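# Left-to-right sponge handover, then place grey side up

## Task

Grasp the sponge with the left hand and lift it, hand it over to the right hand while it is held off the table, then set it down lying flat on the table with its grey face upward, and leave it there with neither hand in contact.

## Robot and tools

Robot: two arms, left_arm and right_arm, each ending in a five-finger hand (the left one mirrors the right). Arm bases in the scene frame: left_arm at (-0.021, +0.274, +0.024) m, right_arm at (+0.018, -0.322, +0.003) m, both turned almost not at all about z. A post stands on the floor behind the arms. The sponge must never leave the table.

Frames. Scene frame: origin at table-top height midway between the arms, +z up, +x away from the robot over the table, left_arm on the +y side. Reported hand positions (metres) and quaternions (wxyz) are in each arm's own base frame. Fixed cameras and the table use the scene frame. Motion offsets use the axes of the current Hand target itself.

Hand point: a spot 0.05 m in front of the palm and 0.15 m out from the wrist flange. Its +z runs along the straight fingers, +y points out of the palm, +x runs across the palm away from the thumb on the right hand and toward the thumb on the left hand. Straight fingertips lie 0.06-0.07 m past the point along +z and 0.06 m behind it along -y. A bracket on the little-finger side of the wrist can strike things.

execute_actions(actions, cameras): actions is a list of actions; each action is up to 15 rows, one per 1/30 s step, and a short action repeats its final row to fill 15. Every row is one flat list of 28 numbers in [-1, 1] covering both arms: left dx, dy, dz, rx, ry, rz, then left little, ring, middle, index, thumb_bend, thumb_turn, force_limit, speed; then the same 14 for the right arm. The six pose numbers are an offset, not a pose: a displacement from that arm's Hand target as it was when the action began, in the Hand target's axes, with 1.0 = 0.6 m of travel or 180 degrees of turn; rx, ry, rz form a single rotation vector. All rows of an action count from that same start, and a repeated offset moves the arm further. Six zeros asks nothing new of that arm. Hand motor numbers are absolute targets: -1 open/straight, +1 closed; thumb_turn -1 puts the thumb beside the palm, +1 opposite the fingers. force_limit maps -1..+1 to about 0..10 N at the fingertip (0..15 N for the two thumb motors). speed rises from nearly zero at -1 to full at +0.48 and above. No number means 'unchanged': to leave a hand alone, resend the eight hand numbers of its last executed row (before any, use hand_measured plus hand_force_limit and hand_speed). cameras: list of names, ["all"] or []; images come back by default only when actions is empty.

move(target, speed, blend, blocking, cameras): target is one 28-number row as above, or up to 15 such rows; every row's pose part is an offset from the Hand targets at the move's start, not from the previous row. The hand travels in a straight line; speed is m/s (0.002 to 4.3, default 0.25; turning is capped at twice that in rad/s), one value or one per target. blend (m) rounds corners of a list; 0 stops at each. Whole move is capped at 10 s. blocking=false returns after about 0.5 s while motion continues. The result adds a 'move:' line such as done, off_target, moving, held or fault, plus limits=paced or limits=held. Moves do not avoid obstacles or the other arm.

wait(seconds 0-3600) lets time pass; stop brakes a running move; zoom_image(camera, region [x0, y0, x1, y1], at most 504x504 pixels) magnifies the latest image of cam_high, cam_low, cam_left_wrist or cam_right_wrist; show_instructions shows reference pages; finished_scene(scene=1) ends the scene irreversibly.

Cameras: cam_high and cam_low are 896x504 fixed pinhole views; cam_left_wrist and cam_right_wrist are 616x616 fisheye cameras on the hands. Calibration is approximate (several mm to a few cm).

Results: end_effector_position and end_effector_quat_wxyz, Hand target (the last commanded pose after clipping; next offsets count from it), joint positions, velocities and torques, and for each hand hand_measured, hand_stopped_by (moving, target, force, stalled, fault), hand_load_n (positive when the finger is pushed open; a lost grip shows as load near 0), hand_force_limit, hand_speed. MOTOR HOT or FAULT lines warn of overheating or stops.

Behaviour to expect: arms sag and rest 1-3 cm (sometimes 5 cm) off the command, usually low; a carried load can make them sag more. Orientation commands are clipped to 40 degrees from the current one each step. A resting gap can be closed by sending the missing distance as an offset. A thumb-opposed grasp suits objects roughly 0.035-0.065 m thick; thumb tip against index pad can pinch lighter, thicker items. Close slowly (speed -0.94 or lower) for a gentle grip. To squeeze harder, raise force_limit and send a more closed target.

Avoid: dropping the sponge even a few mm, releasing it while it moves, fast impacts, pressing hard on the table or post, letting the two hands or arms collide, and closing one hand on the other's fingers. During handover keep the hands close but apart and open the left hand only after the right grip holds. Long holds and stretched-out arms heat motors; at 100 °C an arm goes limp for 30-60 s.

Each tool is called after "Emit:" by a JSON object that holds its "api" and its "payload", one argument or row to a line.

Reference images:

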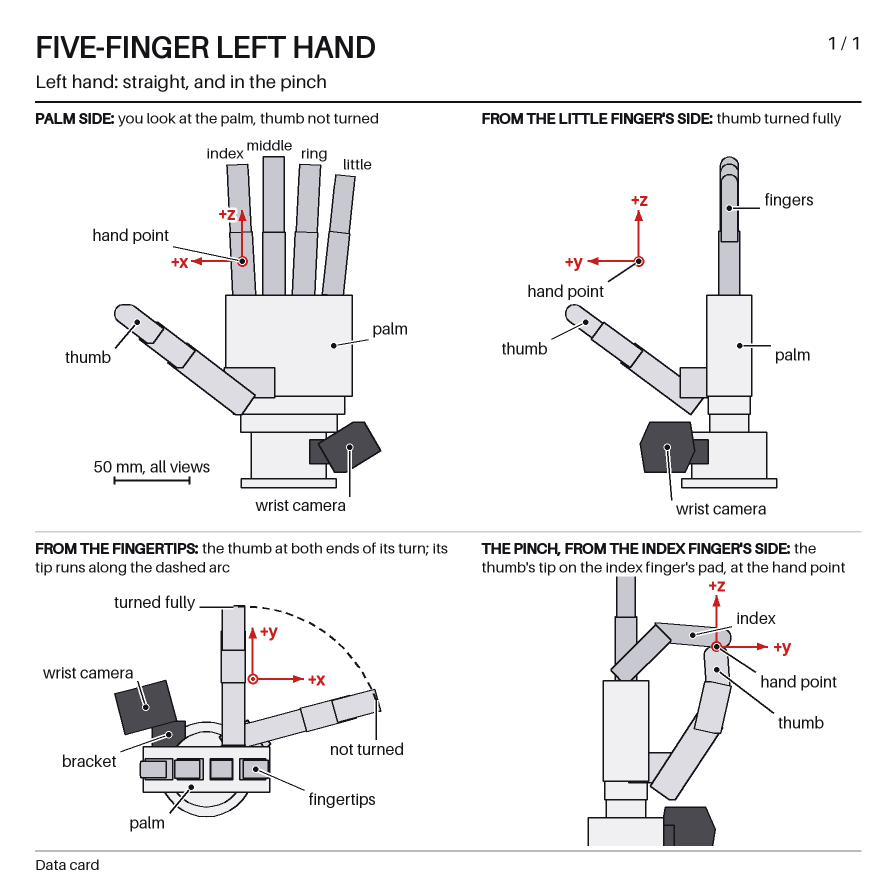

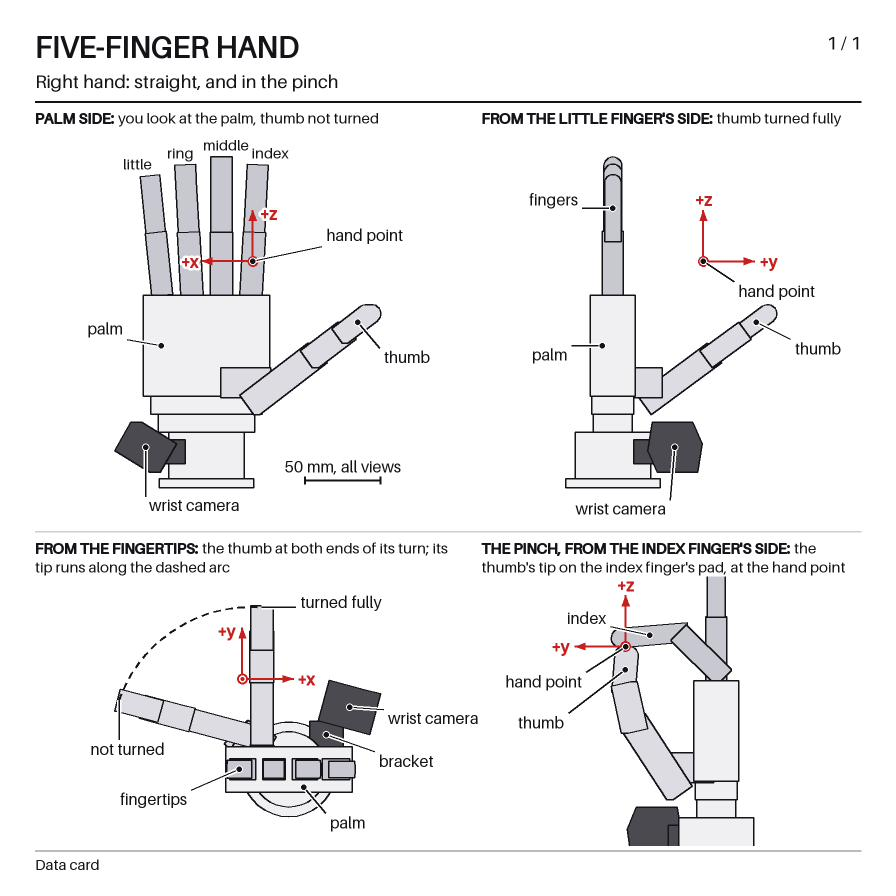

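## Session

Emit:
{"api": "execute_actions", "payload": {
  "actions": []
}}

Scene clock: 0.00 s.
left_arm: end_effector_position=(+0.3188, +0.2353, +0.1118) hand_measured=(-1.000, -1.000, -1.000, -1.000, -1.000, -1.000) hand_load_n=(+0.0, +0.0, +0.0, +0.0, +0.0, +0.0) hand_stopped_by=(target, target, target, target, target, target) hand_force_limit=0.00 hand_speed=-0.80 end_effector_quat_wxyz=(-0.017, -0.421, +0.907, -0.008) | right_arm: end_effector_position=(+0.5542, +0.4313, +0.1397) hand_measured=(-1.000, -1.000, -1.000, -1.000, -1.000, -1.000) hand_load_n=(+0.0, +0.0, +0.0, +0.0, +0.0, +0.0) hand_stopped_by=(target, target, target, target, target, target) hand_force_limit=0.00 hand_speed=-0.80 end_effector_quat_wxyz=(-0.390, +0.697, -0.464, +0.383)
Joint positions: left_arm=[0.526 1.58 1.233 -1.258 0.013 1.228] | right_arm=[0.75 1.752 1.263 0.013 0.493 0.05]
Joint velocities: within noise
Joint torques (N m): no reading
Heat: left arm: hottest elbow 29 °C; right arm: hottest waist 29 °C.
Hand target: left_arm +0.3290, +0.2421, +0.1243; +0.004, -0.423, +0.906, -0.004 | right_arm +0.5632, +0.4385, +0.1640; -0.409, +0.682, -0.466, +0.388

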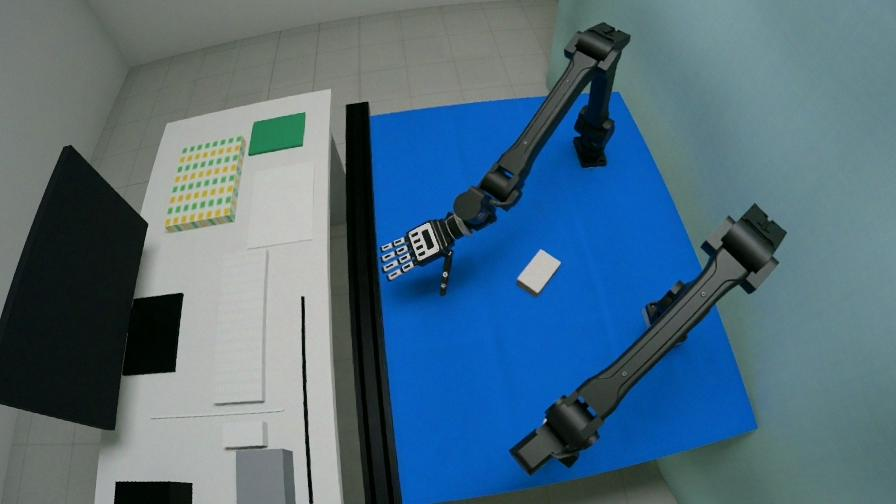

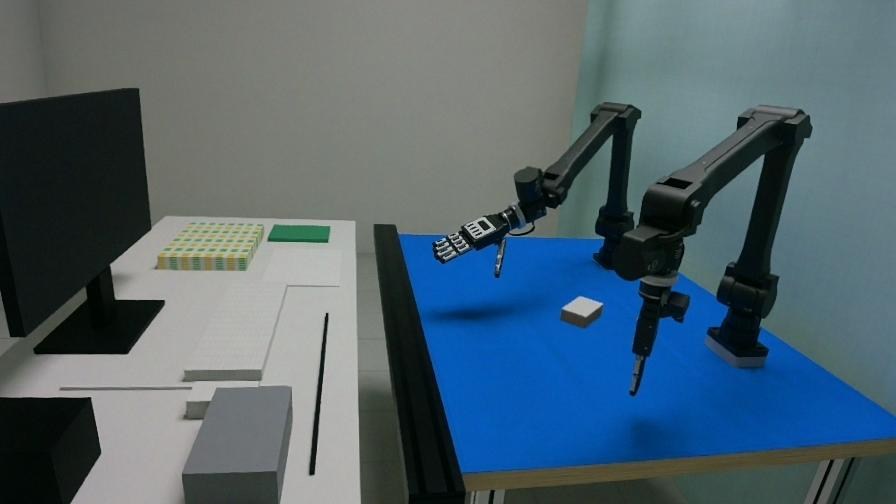

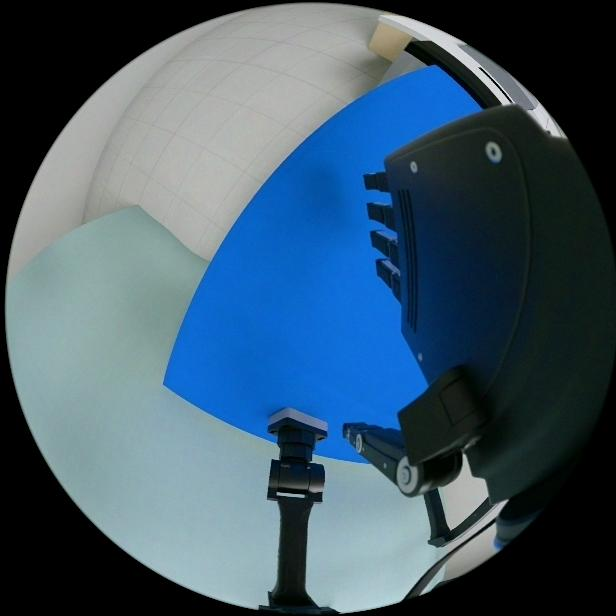

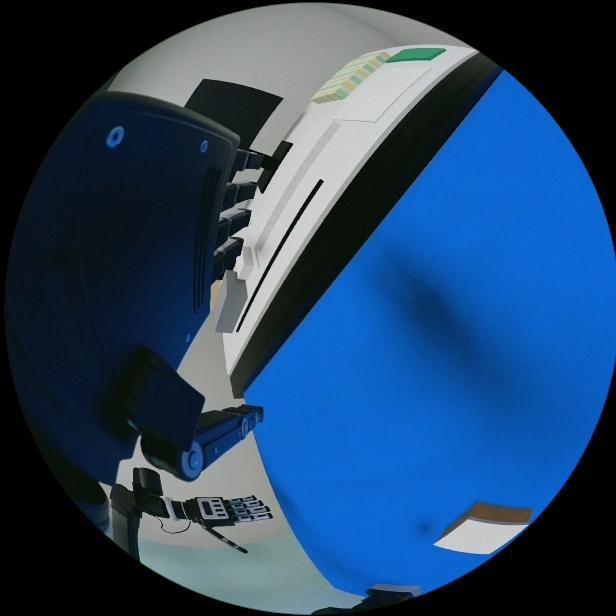

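Emit:
{"api": "zoom_image", "payload": {
  "camera": "cam_high",
  "region": [480, 220, 600, 320]
}}

Emit:
{"api": "zoom_image", "payload": {
  "camera": "cam_low",
  "region": [540, 270, 640, 350]
}}

Emit:
{"api": "zoom_image", "payload": {
  "camera": "cam_right_wrist",
  "region": [400, 470, 560, 600]
}}

Scaled by 4.200 from the camera's image (finer frame: 1280x720).

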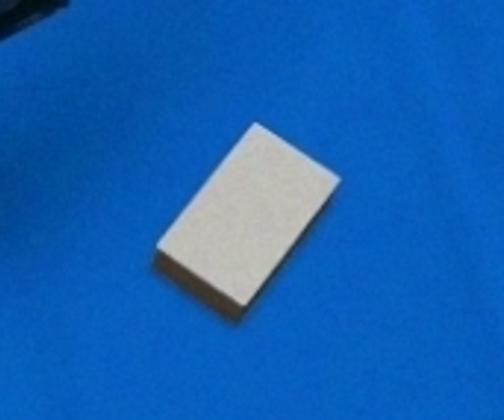

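Scaled by 5.040 from the camera's image (finer frame: 1280x720).

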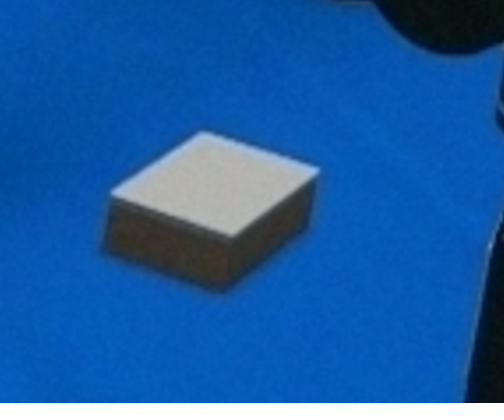

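Scaled by 3.150 from the camera's image (finer frame: 880x880).

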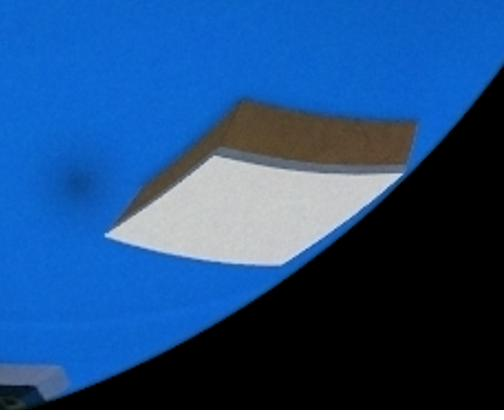

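Emit:
{"api": "move", "payload": {
  "target": [0.5768,-0.4245,0.0157,0.283,0.0166,0.0347,-1,-1,-1,-1,-1,1,0,0,0.3695,0.1373,-0.4387,-0.1013,0.0397,0.078,-1,-1,-1,-1,-1,1,0,0],
  "speed": 0.2,
  "cameras": ["all"]
}}

Scene clock: 123.97 s.
left_arm: end_effector_position=(+0.2971, -0.1772, +0.0877) hand_measured=(-1.000, -1.000, -1.000, -1.000, -1.000, +1.000) hand_load_n=(-0.5, +0.0, +0.0, +0.0, +0.0, +0.0) hand_stopped_by=(target, target, target, target, target, target) hand_force_limit=0.00 hand_speed=0.00 end_effector_quat_wxyz=(+0.133, -0.350, +0.850, -0.371) | right_arm: end_effector_position=(+0.3585, +0.1616, +0.2189) hand_measured=(-1.000, -1.000, -1.000, -1.000, -1.000, +1.000) hand_load_n=(+0.0, +0.0, +0.0, +0.0, +0.0, +0.0) hand_stopped_by=(target, target, target, target, target, target) hand_force_limit=0.00 hand_speed=0.00 end_effector_quat_wxyz=(-0.314, +0.657, -0.616, +0.300)
Joint positions: left_arm=[-0.303 0.998 0.547 -0.384 0.377 0.34] | right_arm=[0.473 0.9 0.812 -0.629 0.324 0.26]
Joint torques (N m): left_arm=[-0.32 -8.7 10.03 2.37 0.11 -0.14] | right_arm=[-1.14 -4.66 7.79 1.25 -0.09 0.14]
Heat: left arm: hottest elbow 34 °C; right arm: hottest elbow 36 °C.
Hand target: left_arm +0.3022, -0.1868, +0.1161; +0.163, -0.331, +0.837, -0.403 | right_arm +0.3562, +0.1565, +0.2172; -0.311, +0.651, -0.625, +0.299
Off the commanded pose: left_arm 0.030 m, 6 deg | right_arm 0.006 m, 1 deg.
move: off_target (left_arm)
cam_left_wrist: T_world_to_cam=[[0.34379, -0.62135, 0.70408, -0.27885], [-0.93838, -0.25563, 0.2326, 0.21475], [0.03546, -0.74066, -0.67094, 0.03315]] pos_world=[0.29621, -0.09381, 0.16863]
cam_right_wrist: T_world_to_cam=[[-0.57762, -0.3422, -0.74112, 0.42186], [-0.62464, 0.76978, 0.1314, 0.06727], [0.52553, 0.53883, -0.65839, -0.01962]] pos_world=[0.29601, 0.10315, 0.2909]

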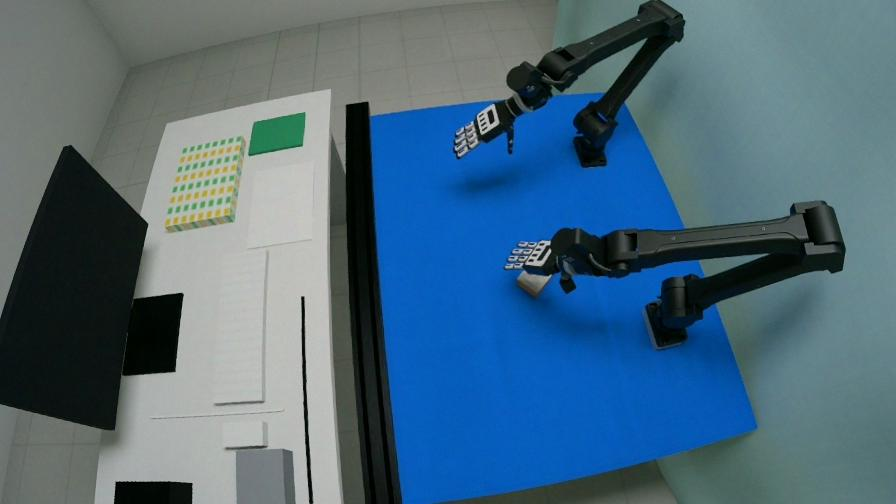

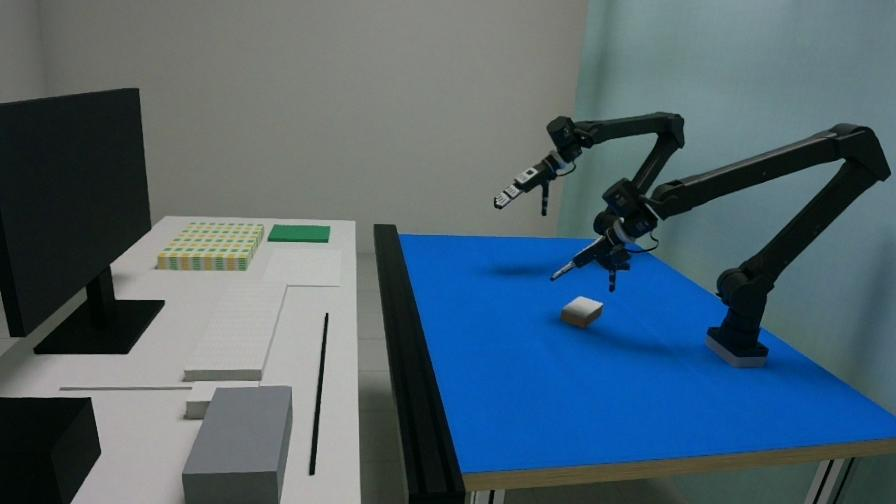

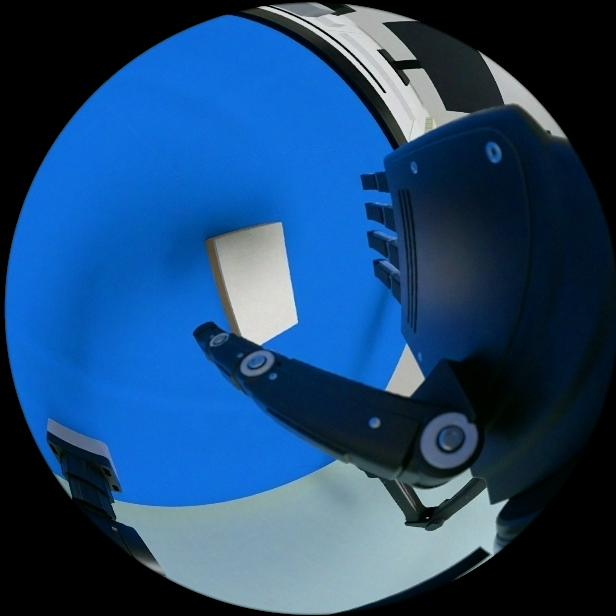

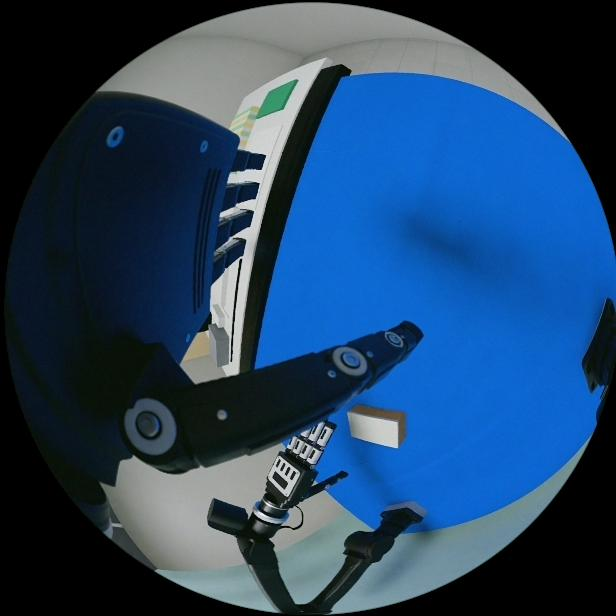

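Emit:
{"api": "zoom_image", "payload": {
  "camera": "cam_high",
  "region": [490, 215, 610, 315]
}}

Emit:
{"api": "zoom_image", "payload": {
  "camera": "cam_low",
  "region": [540, 220, 660, 340]
}}

Emit:
{"api": "zoom_image", "payload": {
  "camera": "cam_left_wrist",
  "region": [160, 170, 460, 470]
}}

Scaled by 4.200 from the camera's image (finer frame: 1280x720).

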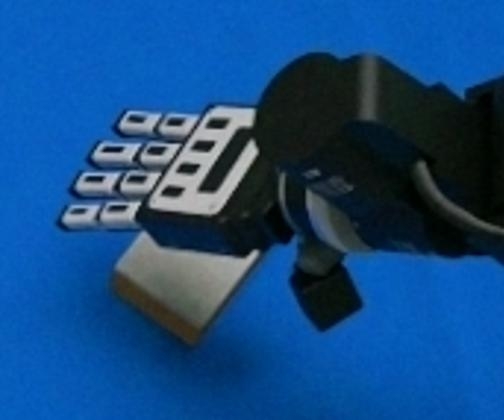

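Scaled by 4.200 from the camera's image (finer frame: 1280x720).

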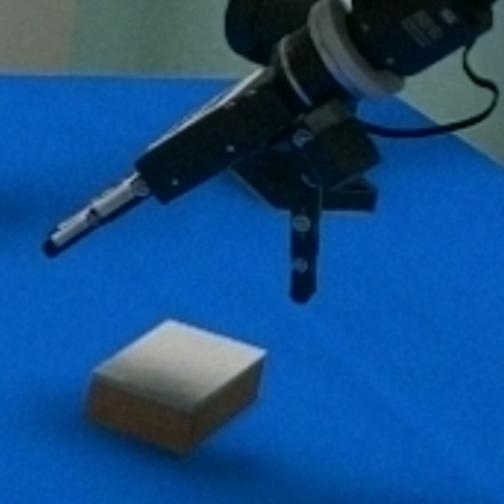

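Scaled by 1.680 from the camera's image (finer frame: 880x880).

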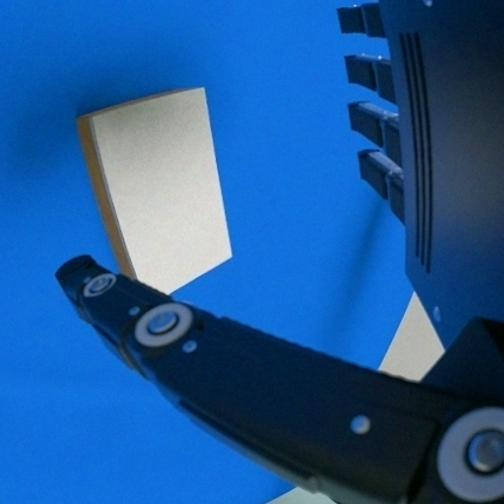

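Emit:
{"api": "move", "payload": {
  "target": [-0.0265,0.0240,0.0453,0.0259,0.0081,0.0194,-1,-1,-1,-1,-1,1,0,0,0,0,0,0,0,0,-1,-1,-1,-1,-1,1,0,0],
  "speed": 0.15,
  "cameras": ["all"]
}}

Scene clock: 205.47 s.
left_arm: end_effector_position=(+0.3131, -0.1870, +0.0849) hand_measured=(-1.000, -1.000, -1.000, -1.000, -1.000, +1.000) hand_load_n=(+0.0, +0.0, +0.0, +0.0, +0.0, +0.0) hand_stopped_by=(target, target, target, target, target, target) hand_force_limit=0.00 hand_speed=0.00 end_effector_quat_wxyz=(+0.165, -0.301, +0.835, -0.429) | right_arm: end_effector_position=(+0.3585, +0.1616, +0.2189) hand_measured=(-1.000, -1.000, -1.000, -1.000, -1.000, +1.000) hand_load_n=(+0.0, +0.0, +0.0, +0.0, +0.0, +0.0) hand_stopped_by=(target, target, target, target, target, target) hand_force_limit=0.00 hand_speed=0.00 end_effector_quat_wxyz=(-0.314, +0.657, -0.616, +0.300)
Joint positions: left_arm=[-0.282 1.014 0.483 -0.169 0.461 0.38] | right_arm=[0.473 0.9 0.812 -0.629 0.324 0.26]
Joint torques (N m): left_arm=[1.85 -3.25 9.83 2.56 0.49 0.15] | right_arm=[0.03 -4.72 8.27 1.24 -0.11 0.19]
Heat: left arm: hottest elbow 33 °C; right arm: hottest elbow 34 °C.
Hand target: left_arm +0.3223, -0.1848, +0.0880; +0.178, -0.294, +0.832, -0.436 | right_arm +0.3562, +0.1565, +0.2172; -0.311, +0.651, -0.625, +0.299
Off the commanded pose: left_arm 0.010 m, 2 deg | right_arm 0.006 m, 1 deg.
move: done
cam_left_wrist: T_world_to_cam=[[0.20365, -0.58338, 0.78625, -0.24449], [-0.97636, -0.18044, 0.11901, 0.26338], [0.07244, -0.7919, -0.60634, -0.00329]] pos_world=[0.30718, -0.09771, 0.15889]
cam_right_wrist: T_world_to_cam=[[-0.57762, -0.3422, -0.74112, 0.42186], [-0.62464, 0.76978, 0.1314, 0.06727], [0.52553, 0.53883, -0.65839, -0.01962]] pos_world=[0.29601, 0.10315, 0.2909]

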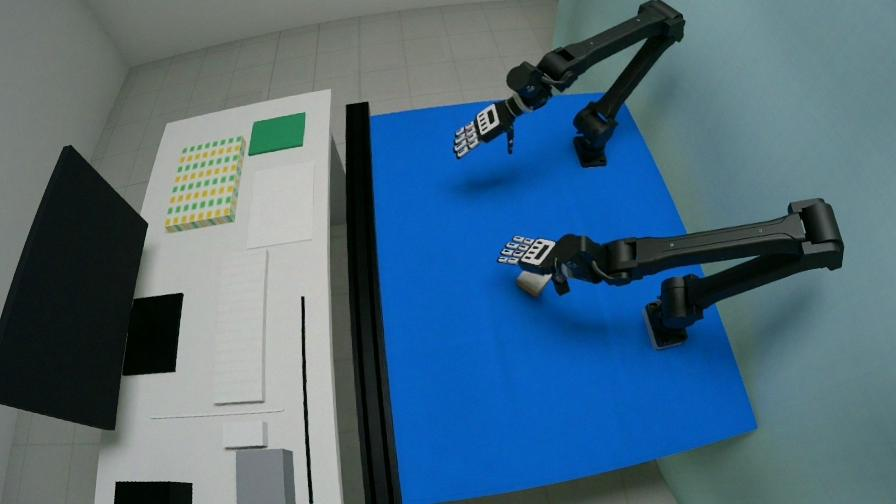

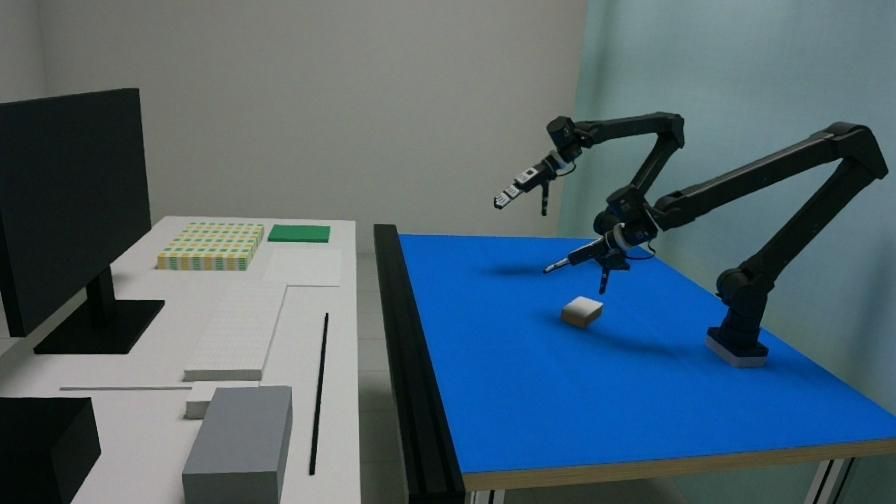

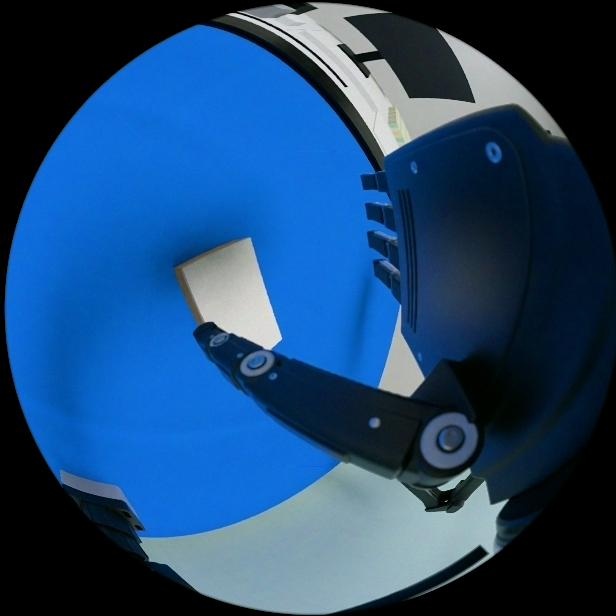

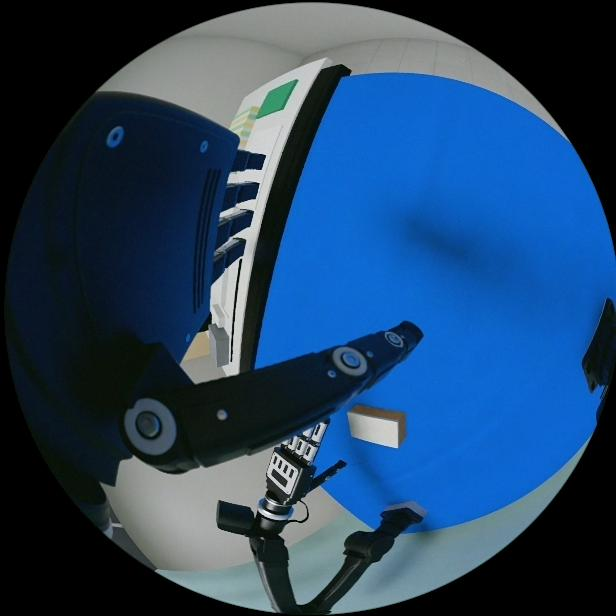

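Emit:
{"api": "zoom_image", "payload": {
  "camera": "cam_left_wrist",
  "region": [150, 200, 350, 400]
}}

Scaled by 2.520 from the camera's image (finer frame: 880x880).

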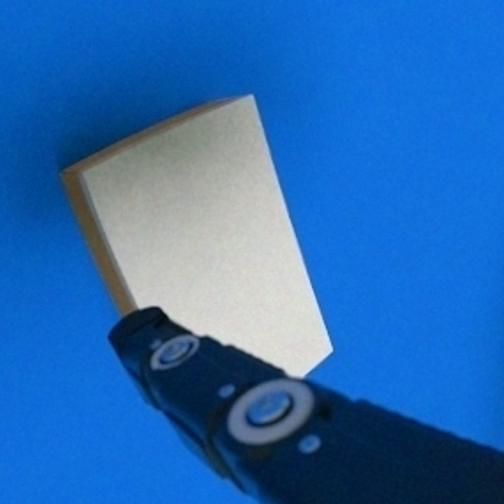

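Emit:
{"api": "move", "payload": {
  "target": [-0.0158,0.0978,0.0498,0,0,0,-1,-1,-1,-1,-1,1,0,0,0,0,0,0,0,0,-1,-1,-1,-1,-1,1,0,0],
  "speed": 0.1,
  "cameras": ["cam_high","cam_low","cam_left_wrist"]
}}

Emit:
{"api": "zoom_image", "payload": {
  "camera": "cam_low",
  "region": [540, 240, 640, 340]
}}

Emit:
{"api": "zoom_image", "payload": {
  "camera": "cam_left_wrist",
  "region": [130, 200, 330, 400]
}}

Scene clock: 234.97 s.
left_arm: end_effector_position=(+0.3173, -0.1736, +0.0197) hand_measured=(-1.000, -1.000, -1.000, -1.000, -1.000, +1.000) hand_load_n=(+0.0, +0.0, +0.0, +0.0, +0.0, +0.0) hand_stopped_by=(target, target, target, target, target, target) hand_force_limit=0.00 hand_speed=0.00 end_effector_quat_wxyz=(+0.164, -0.301, +0.835, -0.430) | right_arm: end_effector_position=(+0.3585, +0.1616, +0.2189) hand_measured=(-1.000, -1.000, -1.000, -1.000, -1.000, +1.000) hand_load_n=(+0.0, +0.0, +0.0, +0.0, +0.0, +0.0) hand_stopped_by=(target, target, target, target, target, target) hand_force_limit=0.00 hand_speed=0.00 end_effector_quat_wxyz=(-0.314, +0.657, -0.616, +0.300)
Joint positions: left_arm=[-0.228 1.201 0.386 0.096 0.503 0.418] | right_arm=[0.473 0.9 0.812 -0.629 0.324 0.26]
Joint torques (N m): left_arm=[1.96 -4.19 8.2 2.52 0.52 0.12] | right_arm=[-0.79 -4.84 8.14 1.18 -0.08 0.19]
Heat: left arm: hottest elbow 34 °C; right arm: hottest elbow 34 °C.
Hand target: left_arm +0.3265, -0.1710, +0.0230; +0.178, -0.294, +0.832, -0.436 | right_arm +0.3562, +0.1565, +0.2172; -0.311, +0.651, -0.625, +0.299
Off the commanded pose: left_arm 0.010 m, 2 deg | right_arm 0.006 m, 1 deg.
move: done
cam_left_wrist: T_world_to_cam=[[0.2044, -0.5826, 0.78664, -0.18643], [-0.97624, -0.18038, 0.12007, 0.27764], [0.07194, -0.79249, -0.60563, -0.03241]] pos_world=[0.31148, -0.08421, 0.09369]

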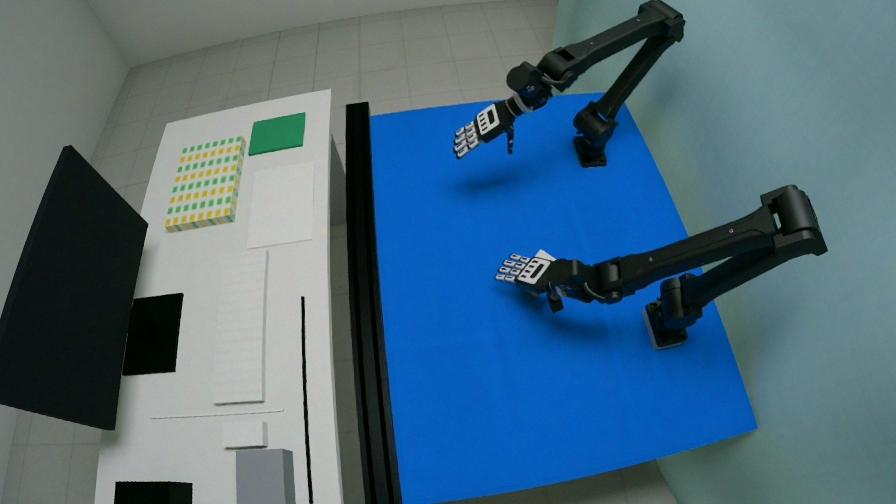

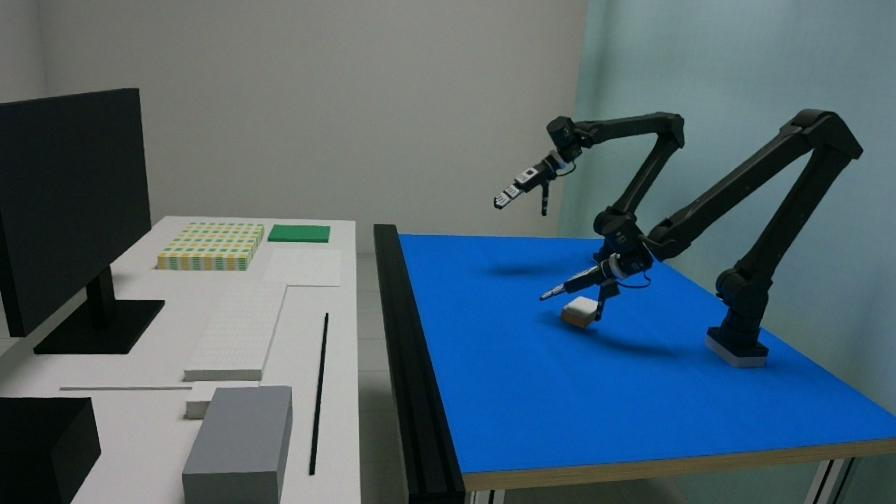

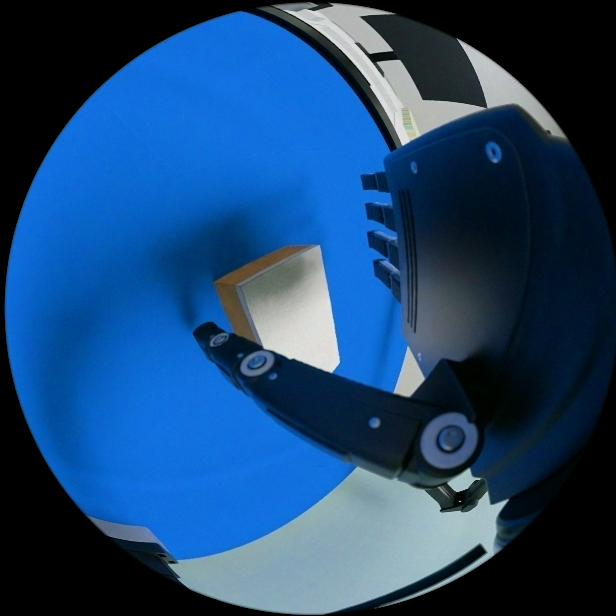

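Scaled by 5.040 from the camera's image (finer frame: 1280x720).

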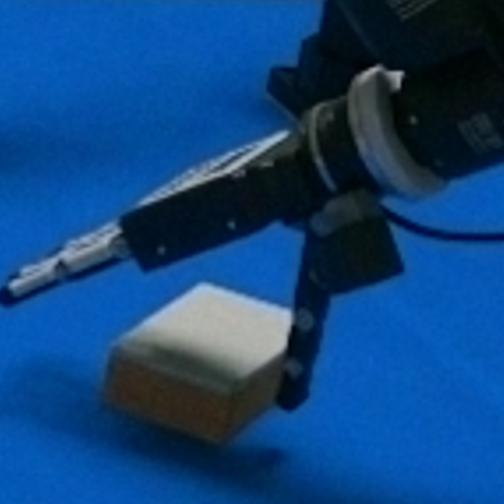

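Scaled by 2.520 from the camera's image (finer frame: 880x880).

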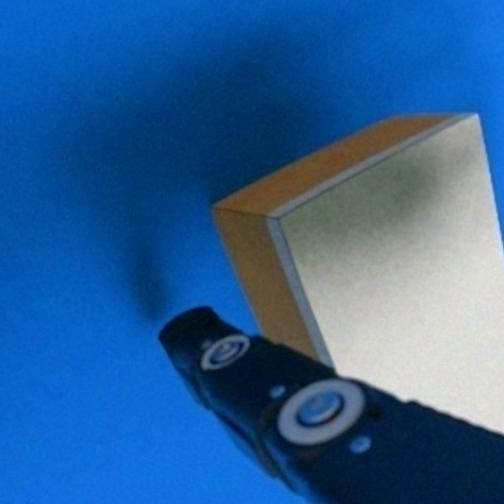

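Emit:
{"api": "move", "payload": {
  "target": [0.0093,0.0213,0.0143,0,0,0,-1,-1,-1,-1,-1,1,0,0,0,0,0,0,0,0,-1,-1,-1,-1,-1,1,0,0],
  "speed": 0.06,
  "cameras": ["cam_low","cam_left_wrist"]
}}

Emit:
{"api": "zoom_image", "payload": {
  "camera": "cam_low",
  "region": [540, 240, 640, 340]
}}

Emit:
{"api": "zoom_image", "payload": {
  "camera": "cam_left_wrist",
  "region": [130, 200, 330, 400]
}}

Scene clock: 281.93 s.
left_arm: end_effector_position=(+0.3155, -0.1729, +0.0045) hand_measured=(-1.000, -1.000, -1.000, -1.000, -1.000, +1.000) hand_load_n=(+0.0, -0.5, +0.0, +0.0, +0.0, +0.0) hand_stopped_by=(target, target, target, target, target, target) hand_force_limit=0.00 hand_speed=0.00 end_effector_quat_wxyz=(+0.167, -0.301, +0.835, -0.430) | right_arm: end_effector_position=(+0.3585, +0.1616, +0.2189) hand_measured=(-1.000, -1.000, -1.000, -1.000, -1.000, +1.000) hand_load_n=(+0.0, +0.0, +0.0, +0.0, +0.0, +0.0) hand_stopped_by=(target, target, target, target, target, target) hand_force_limit=0.00 hand_speed=0.00 end_effector_quat_wxyz=(-0.314, +0.657, -0.616, +0.300)
Joint positions: left_arm=[-0.228 1.25 0.36 0.176 0.501 0.418] | right_arm=[0.473 0.9 0.812 -0.629 0.324 0.26]
Joint torques (N m): left_arm=[0.73 -4.31 7.6 2.51 0.15 0] | right_arm=[-0.79 -4.01 8.49 1.33 -0.05 0.18]
Heat: left arm: hottest elbow 33 °C; right arm: hottest elbow 34 °C.
Hand target: left_arm +0.3228, -0.1742, +0.0074; +0.178, -0.294, +0.832, -0.436 | right_arm +0.3562, +0.1565, +0.2172; -0.311, +0.651, -0.625, +0.299
Off the commanded pose: left_arm 0.008 m, 2 deg | right_arm 0.006 m, 1 deg.
move: done
cam_left_wrist: T_world_to_cam=[[0.20141, -0.58229, 0.78764, -0.17266], [-0.97658, -0.18153, 0.11552, 0.27782], [0.07572, -0.79246, -0.60521, -0.04216]] pos_world=[0.30928, -0.08351, 0.07839]

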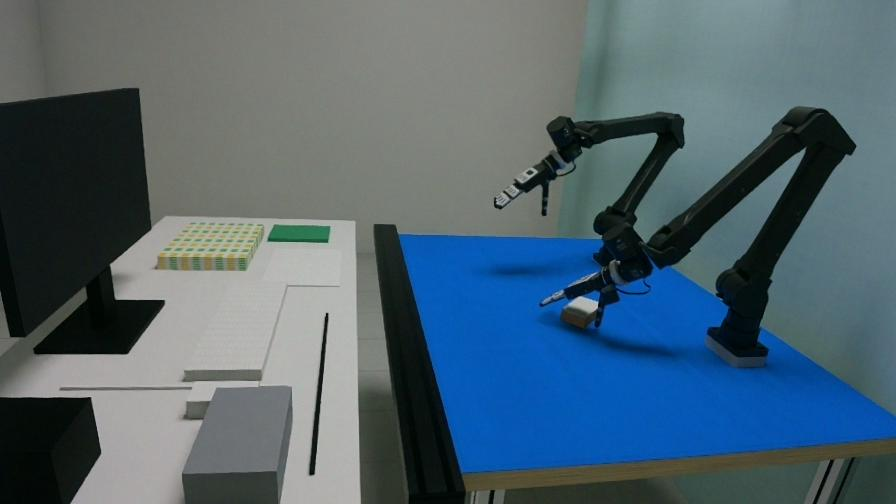

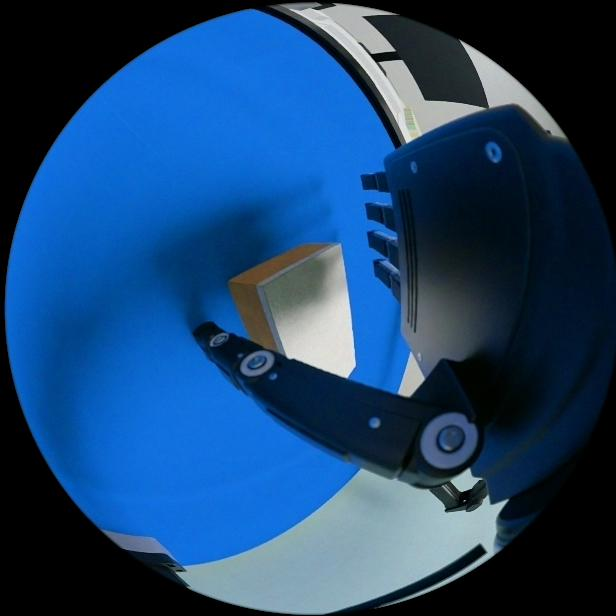

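Scaled by 5.040 from the camera's image (finer frame: 1280x720).

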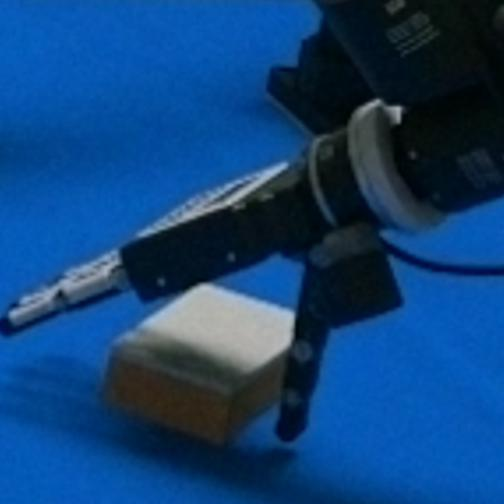

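Scaled by 2.520 from the camera's image (finer frame: 880x880).

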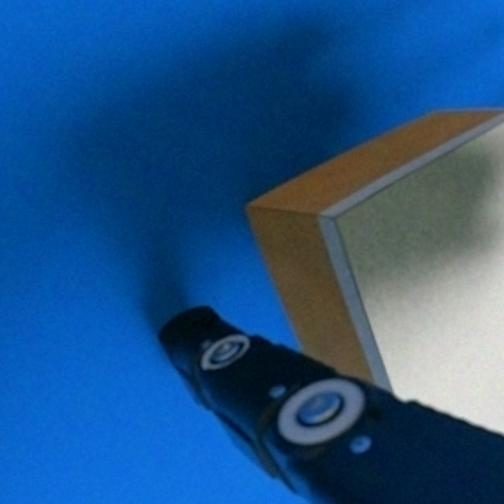

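Emit:
{"api": "move", "payload": {
  "target": [0.0065,-0.0178,0.0262,0,0,0,-1,-1,-1,-1,-1,1,0,0,0,0,0,0,0,0,-1,-1,-1,-1,-1,1,0,0],
  "speed": 0.05,
  "cameras": ["cam_low","cam_left_wrist","cam_high"]
}}

Emit:
{"api": "zoom_image", "payload": {
  "camera": "cam_low",
  "region": [540, 240, 640, 340]
}}

Emit:
{"api": "zoom_image", "payload": {
  "camera": "cam_left_wrist",
  "region": [150, 180, 400, 430]
}}

Scene clock: 291.23 s.
left_arm: end_effector_position=(+0.3136, -0.1806, -0.0055) hand_measured=(-1.000, -1.000, -1.000, -1.000, -1.000, +1.000) hand_load_n=(+0.0, +0.0, +0.0, +0.0, +0.0, +0.0) hand_stopped_by=(target, target, target, target, target, target) hand_force_limit=0.00 hand_speed=0.00 end_effector_quat_wxyz=(+0.165, -0.301, +0.840, -0.421) | right_arm: end_effector_position=(+0.3585, +0.1616, +0.2189) hand_measured=(-1.000, -1.000, -1.000, -1.000, -1.000, +1.000) hand_load_n=(+0.0, +0.0, +0.0, +0.0, +0.0, +0.0) hand_stopped_by=(target, target, target, target, target, target) hand_force_limit=0.00 hand_speed=0.00 end_effector_quat_wxyz=(-0.314, +0.657, -0.616, +0.300)
Joint positions: left_arm=[-0.268 1.287 0.36 0.205 0.461 0.404] | right_arm=[0.473 0.9 0.812 -0.629 0.324 0.26]
Joint torques (N m): left_arm=[0.03 -4.48 9.88 2.44 0.15 -0.16] | right_arm=[-0.21 -6.12 8.27 1.2 -0.08 0.28]
Heat: left arm: hottest elbow 33 °C; right arm: hottest elbow 34 °C.
Hand target: left_arm +0.3320, -0.1912, +0.0074; +0.178, -0.294, +0.832, -0.436 | right_arm +0.3562, +0.1565, +0.2172; -0.311, +0.651, -0.625, +0.299
Off the commanded pose: left_arm 0.025 m, 3 deg | right_arm 0.006 m, 1 deg.
move: off_target (left_arm)
cam_left_wrist: T_world_to_cam=[[0.20774, -0.59828, 0.77389, -0.17384], [-0.97578, -0.18213, 0.12114, 0.27543], [0.06847, -0.78032, -0.62162, -0.04985]] pos_world=[0.30829, -0.09274, 0.07018]
Images, in order (width x height): cam_high 896x504, cam_low 896x504, cam_left_wrist 616x616.

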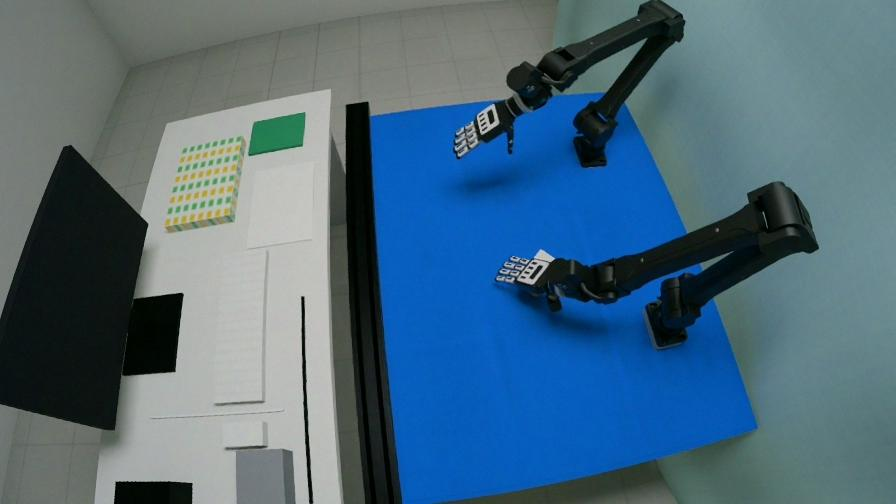

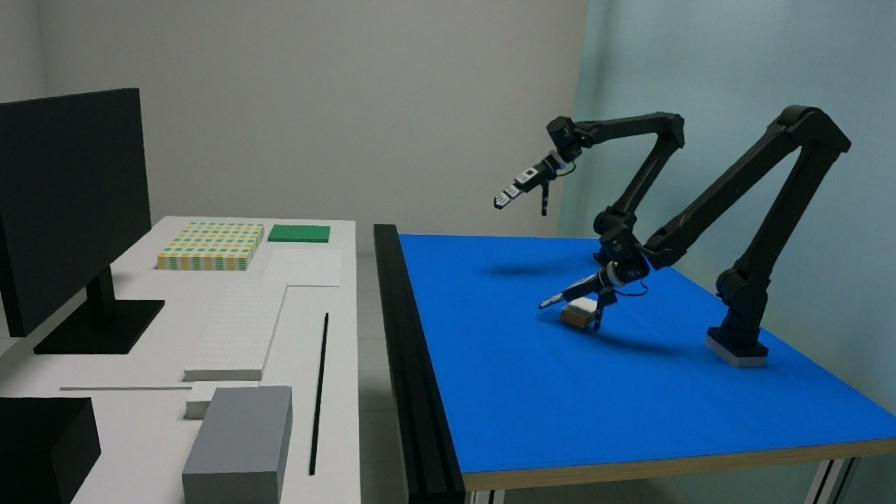

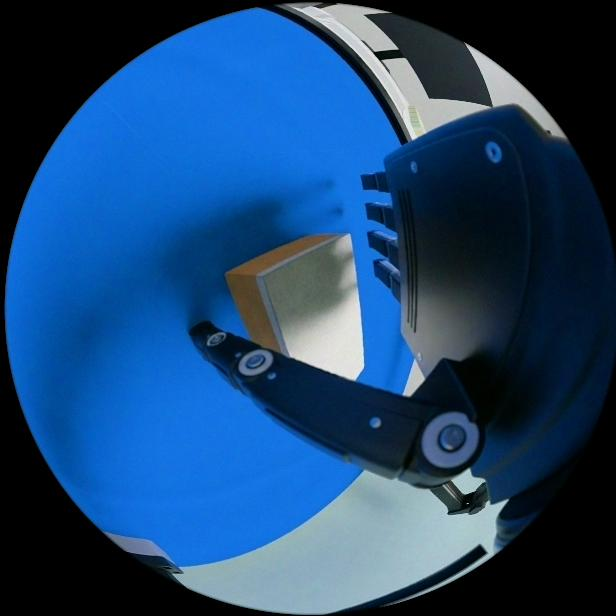

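Scaled by 5.040 from the camera's image (finer frame: 1280x720).

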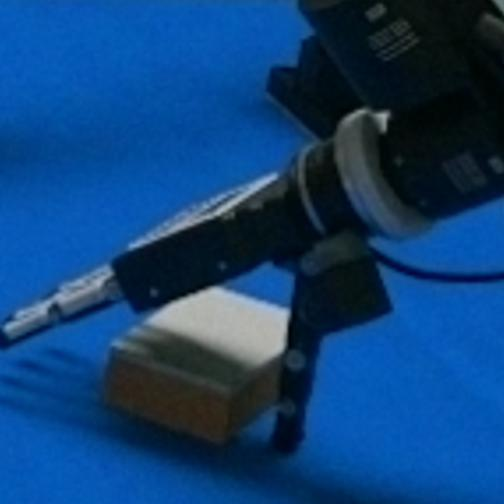

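Scaled by 2.016 from the camera's image (finer frame: 880x880).

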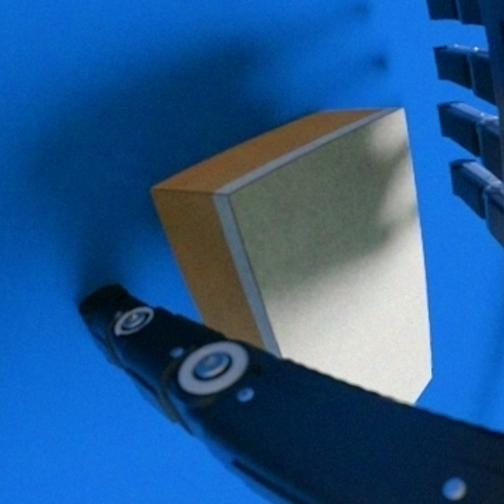

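Emit:
{"api": "move", "payload": {
  "target": [-0.0020,-0.0415,-0.0279,0,0,0,-1,-1,-1,-1,-1,1,0,0,0,0,0,0,0,0,-1,-1,-1,-1,-1,1,0,0],
  "speed": 0.08
}}

Scene clock: 301.70 s.
left_arm: end_effector_position=(+0.3122, -0.1809, +0.0138) hand_measured=(-1.000, -1.000, -1.000, -1.000, -1.000, +1.000) hand_load_n=(+0.0, +0.0, +0.0, +0.5, +0.0, +0.0) hand_stopped_by=(target, target, target, target, target, target) hand_force_limit=0.00 hand_speed=0.00 end_effector_quat_wxyz=(+0.162, -0.305, +0.839, -0.421) | right_arm: end_effector_position=(+0.3585, +0.1616, +0.2189) hand_measured=(-1.000, -1.000, -1.000, -1.000, -1.000, +1.000) hand_load_n=(+0.0, +0.0, -0.5, +0.0, +0.0, +0.0) hand_stopped_by=(target, target, target, target, target, target) hand_force_limit=0.00 hand_speed=0.00 end_effector_quat_wxyz=(-0.314, +0.657, -0.616, +0.300)
Joint positions: left_arm=[-0.268 1.21 0.38 0.107 0.461 0.393] | right_arm=[0.473 0.9 0.812 -0.629 0.324 0.26]
Joint torques (N m): left_arm=[0.03 -6.07 12.03 0.79 0.15 -0.13] | right_arm=[-1.2 -4.54 8.01 1.46 -0.09 0.21]
Heat: left arm: hottest elbow 33 °C; right arm: hottest elbow 34 °C.
Hand target: left_arm +0.3320, -0.1912, +0.0374; +0.178, -0.294, +0.832, -0.436 | right_arm +0.3562, +0.1565, +0.2172; -0.311, +0.651, -0.625, +0.299
Off the commanded pose: left_arm 0.033 m, 3 deg | right_arm 0.006 m, 1 deg.
move: off_target (left_arm)

Emit:
{"api": "execute_actions", "payload": {
  "actions": [
    [[0,0,0,0,0,0,-1,-1,-1,-1,-1,1,0,0,0,0,0,0,0,0,-1,-1,-1,-1,-1,1,0,0]],
    [[0,0,0,0,0,0,-1,-1,-1,-1,-1,1,0,0,0,0,0,0,0,0,-1,-1,-1,-1,-1,1,0,0]]
  ]
}}

Scene clock: 306.97 s.
left_arm: end_effector_position=(+0.3122, -0.1809, +0.0138) hand_measured=(-1.000, -1.000, -1.000, -1.000, -1.000, +1.000) hand_load_n=(+0.0, +0.0, +0.0, +0.0, +0.0, +0.0) hand_stopped_by=(target, target, target, target, target, target) hand_force_limit=0.00 hand_speed=0.00 end_effector_quat_wxyz=(+0.162, -0.305, +0.839, -0.421) | right_arm: end_effector_position=(+0.3585, +0.1616, +0.2189) hand_measured=(-1.000, -1.000, -1.000, -1.000, -1.000, +1.000) hand_load_n=(+0.0, +0.0, +0.0, +0.0, +0.0, +0.0) hand_stopped_by=(target, target, target, target, target, target) hand_force_limit=0.00 hand_speed=0.00 end_effector_quat_wxyz=(-0.314, +0.657, -0.616, +0.300)
Joint positions: left_arm=[-0.268 1.21 0.38 0.107 0.461 0.393] | right_arm=[0.473 0.9 0.812 -0.629 0.324 0.26]
Joint torques (N m): left_arm=[0.09 -6.01 12.01 0.84 0.16 -0.13] | right_arm=[-1.26 -4.89 8.16 1.43 -0.04 0.25]
Heat: left arm: hottest elbow 33 °C; right arm: hottest elbow 34 °C.
Hand target: left_arm +0.3320, -0.1912, +0.0374; +0.178, -0.294, +0.832, -0.436 | right_arm +0.3562, +0.1565, +0.2172; -0.311, +0.651, -0.625, +0.299
Off the commanded pose: left_arm 0.033 m, 3 deg | right_arm 0.006 m, 1 deg.

Emit:
{"api": "move", "payload": {
  "target": [-0.0065,-0.0137,0.0210,0,0,0,-1,-1,-1,-1,-1,1,0,0,0,0,0,0,0,0,-1,-1,-1,-1,-1,1,0,0],
  "speed": 0.08
}}

Scene clock: 314.97 s.
left_arm: end_effector_position=(+0.3249, -0.1872, +0.0201) hand_measured=(-1.000, -1.000, -1.000, -1.000, -1.000, +1.000) hand_load_n=(+0.0, +0.0, +0.0, +0.0, -0.5, +0.0) hand_stopped_by=(target, target, target, target, target, target) hand_force_limit=0.00 hand_speed=0.00 end_effector_quat_wxyz=(+0.167, -0.305, +0.837, -0.422) | right_arm: end_effector_position=(+0.3585, +0.1616, +0.2189) hand_measured=(-1.000, -1.000, -1.000, -1.000, -1.000, +1.000) hand_load_n=(+0.0, -0.5, +0.0, +0.0, +0.0, +0.0) hand_stopped_by=(target, target, target, target, target, target) hand_force_limit=0.00 hand_speed=0.00 end_effector_quat_wxyz=(-0.314, +0.657, -0.616, +0.300)
Joint positions: left_arm=[-0.28 1.23 0.414 0.107 0.447 0.383] | right_arm=[0.473 0.9 0.812 -0.629 0.324 0.26]
Joint torques (N m): left_arm=[-0.09 -4.6 12.19 1.5 0.13 -0.14] | right_arm=[-0.15 -4.95 8.39 1.46 -0.07 0.19]
Heat: left arm: hottest elbow 33 °C; right arm: hottest elbow 34 °C.
Hand target: left_arm +0.3447, -0.2002, +0.0374; +0.178, -0.294, +0.832, -0.436 | right_arm +0.3562, +0.1565, +0.2172; -0.311, +0.651, -0.625, +0.299
Off the commanded pose: left_arm 0.029 m, 2 deg | right_arm 0.006 m, 1 deg.
move: off_target (left_arm)


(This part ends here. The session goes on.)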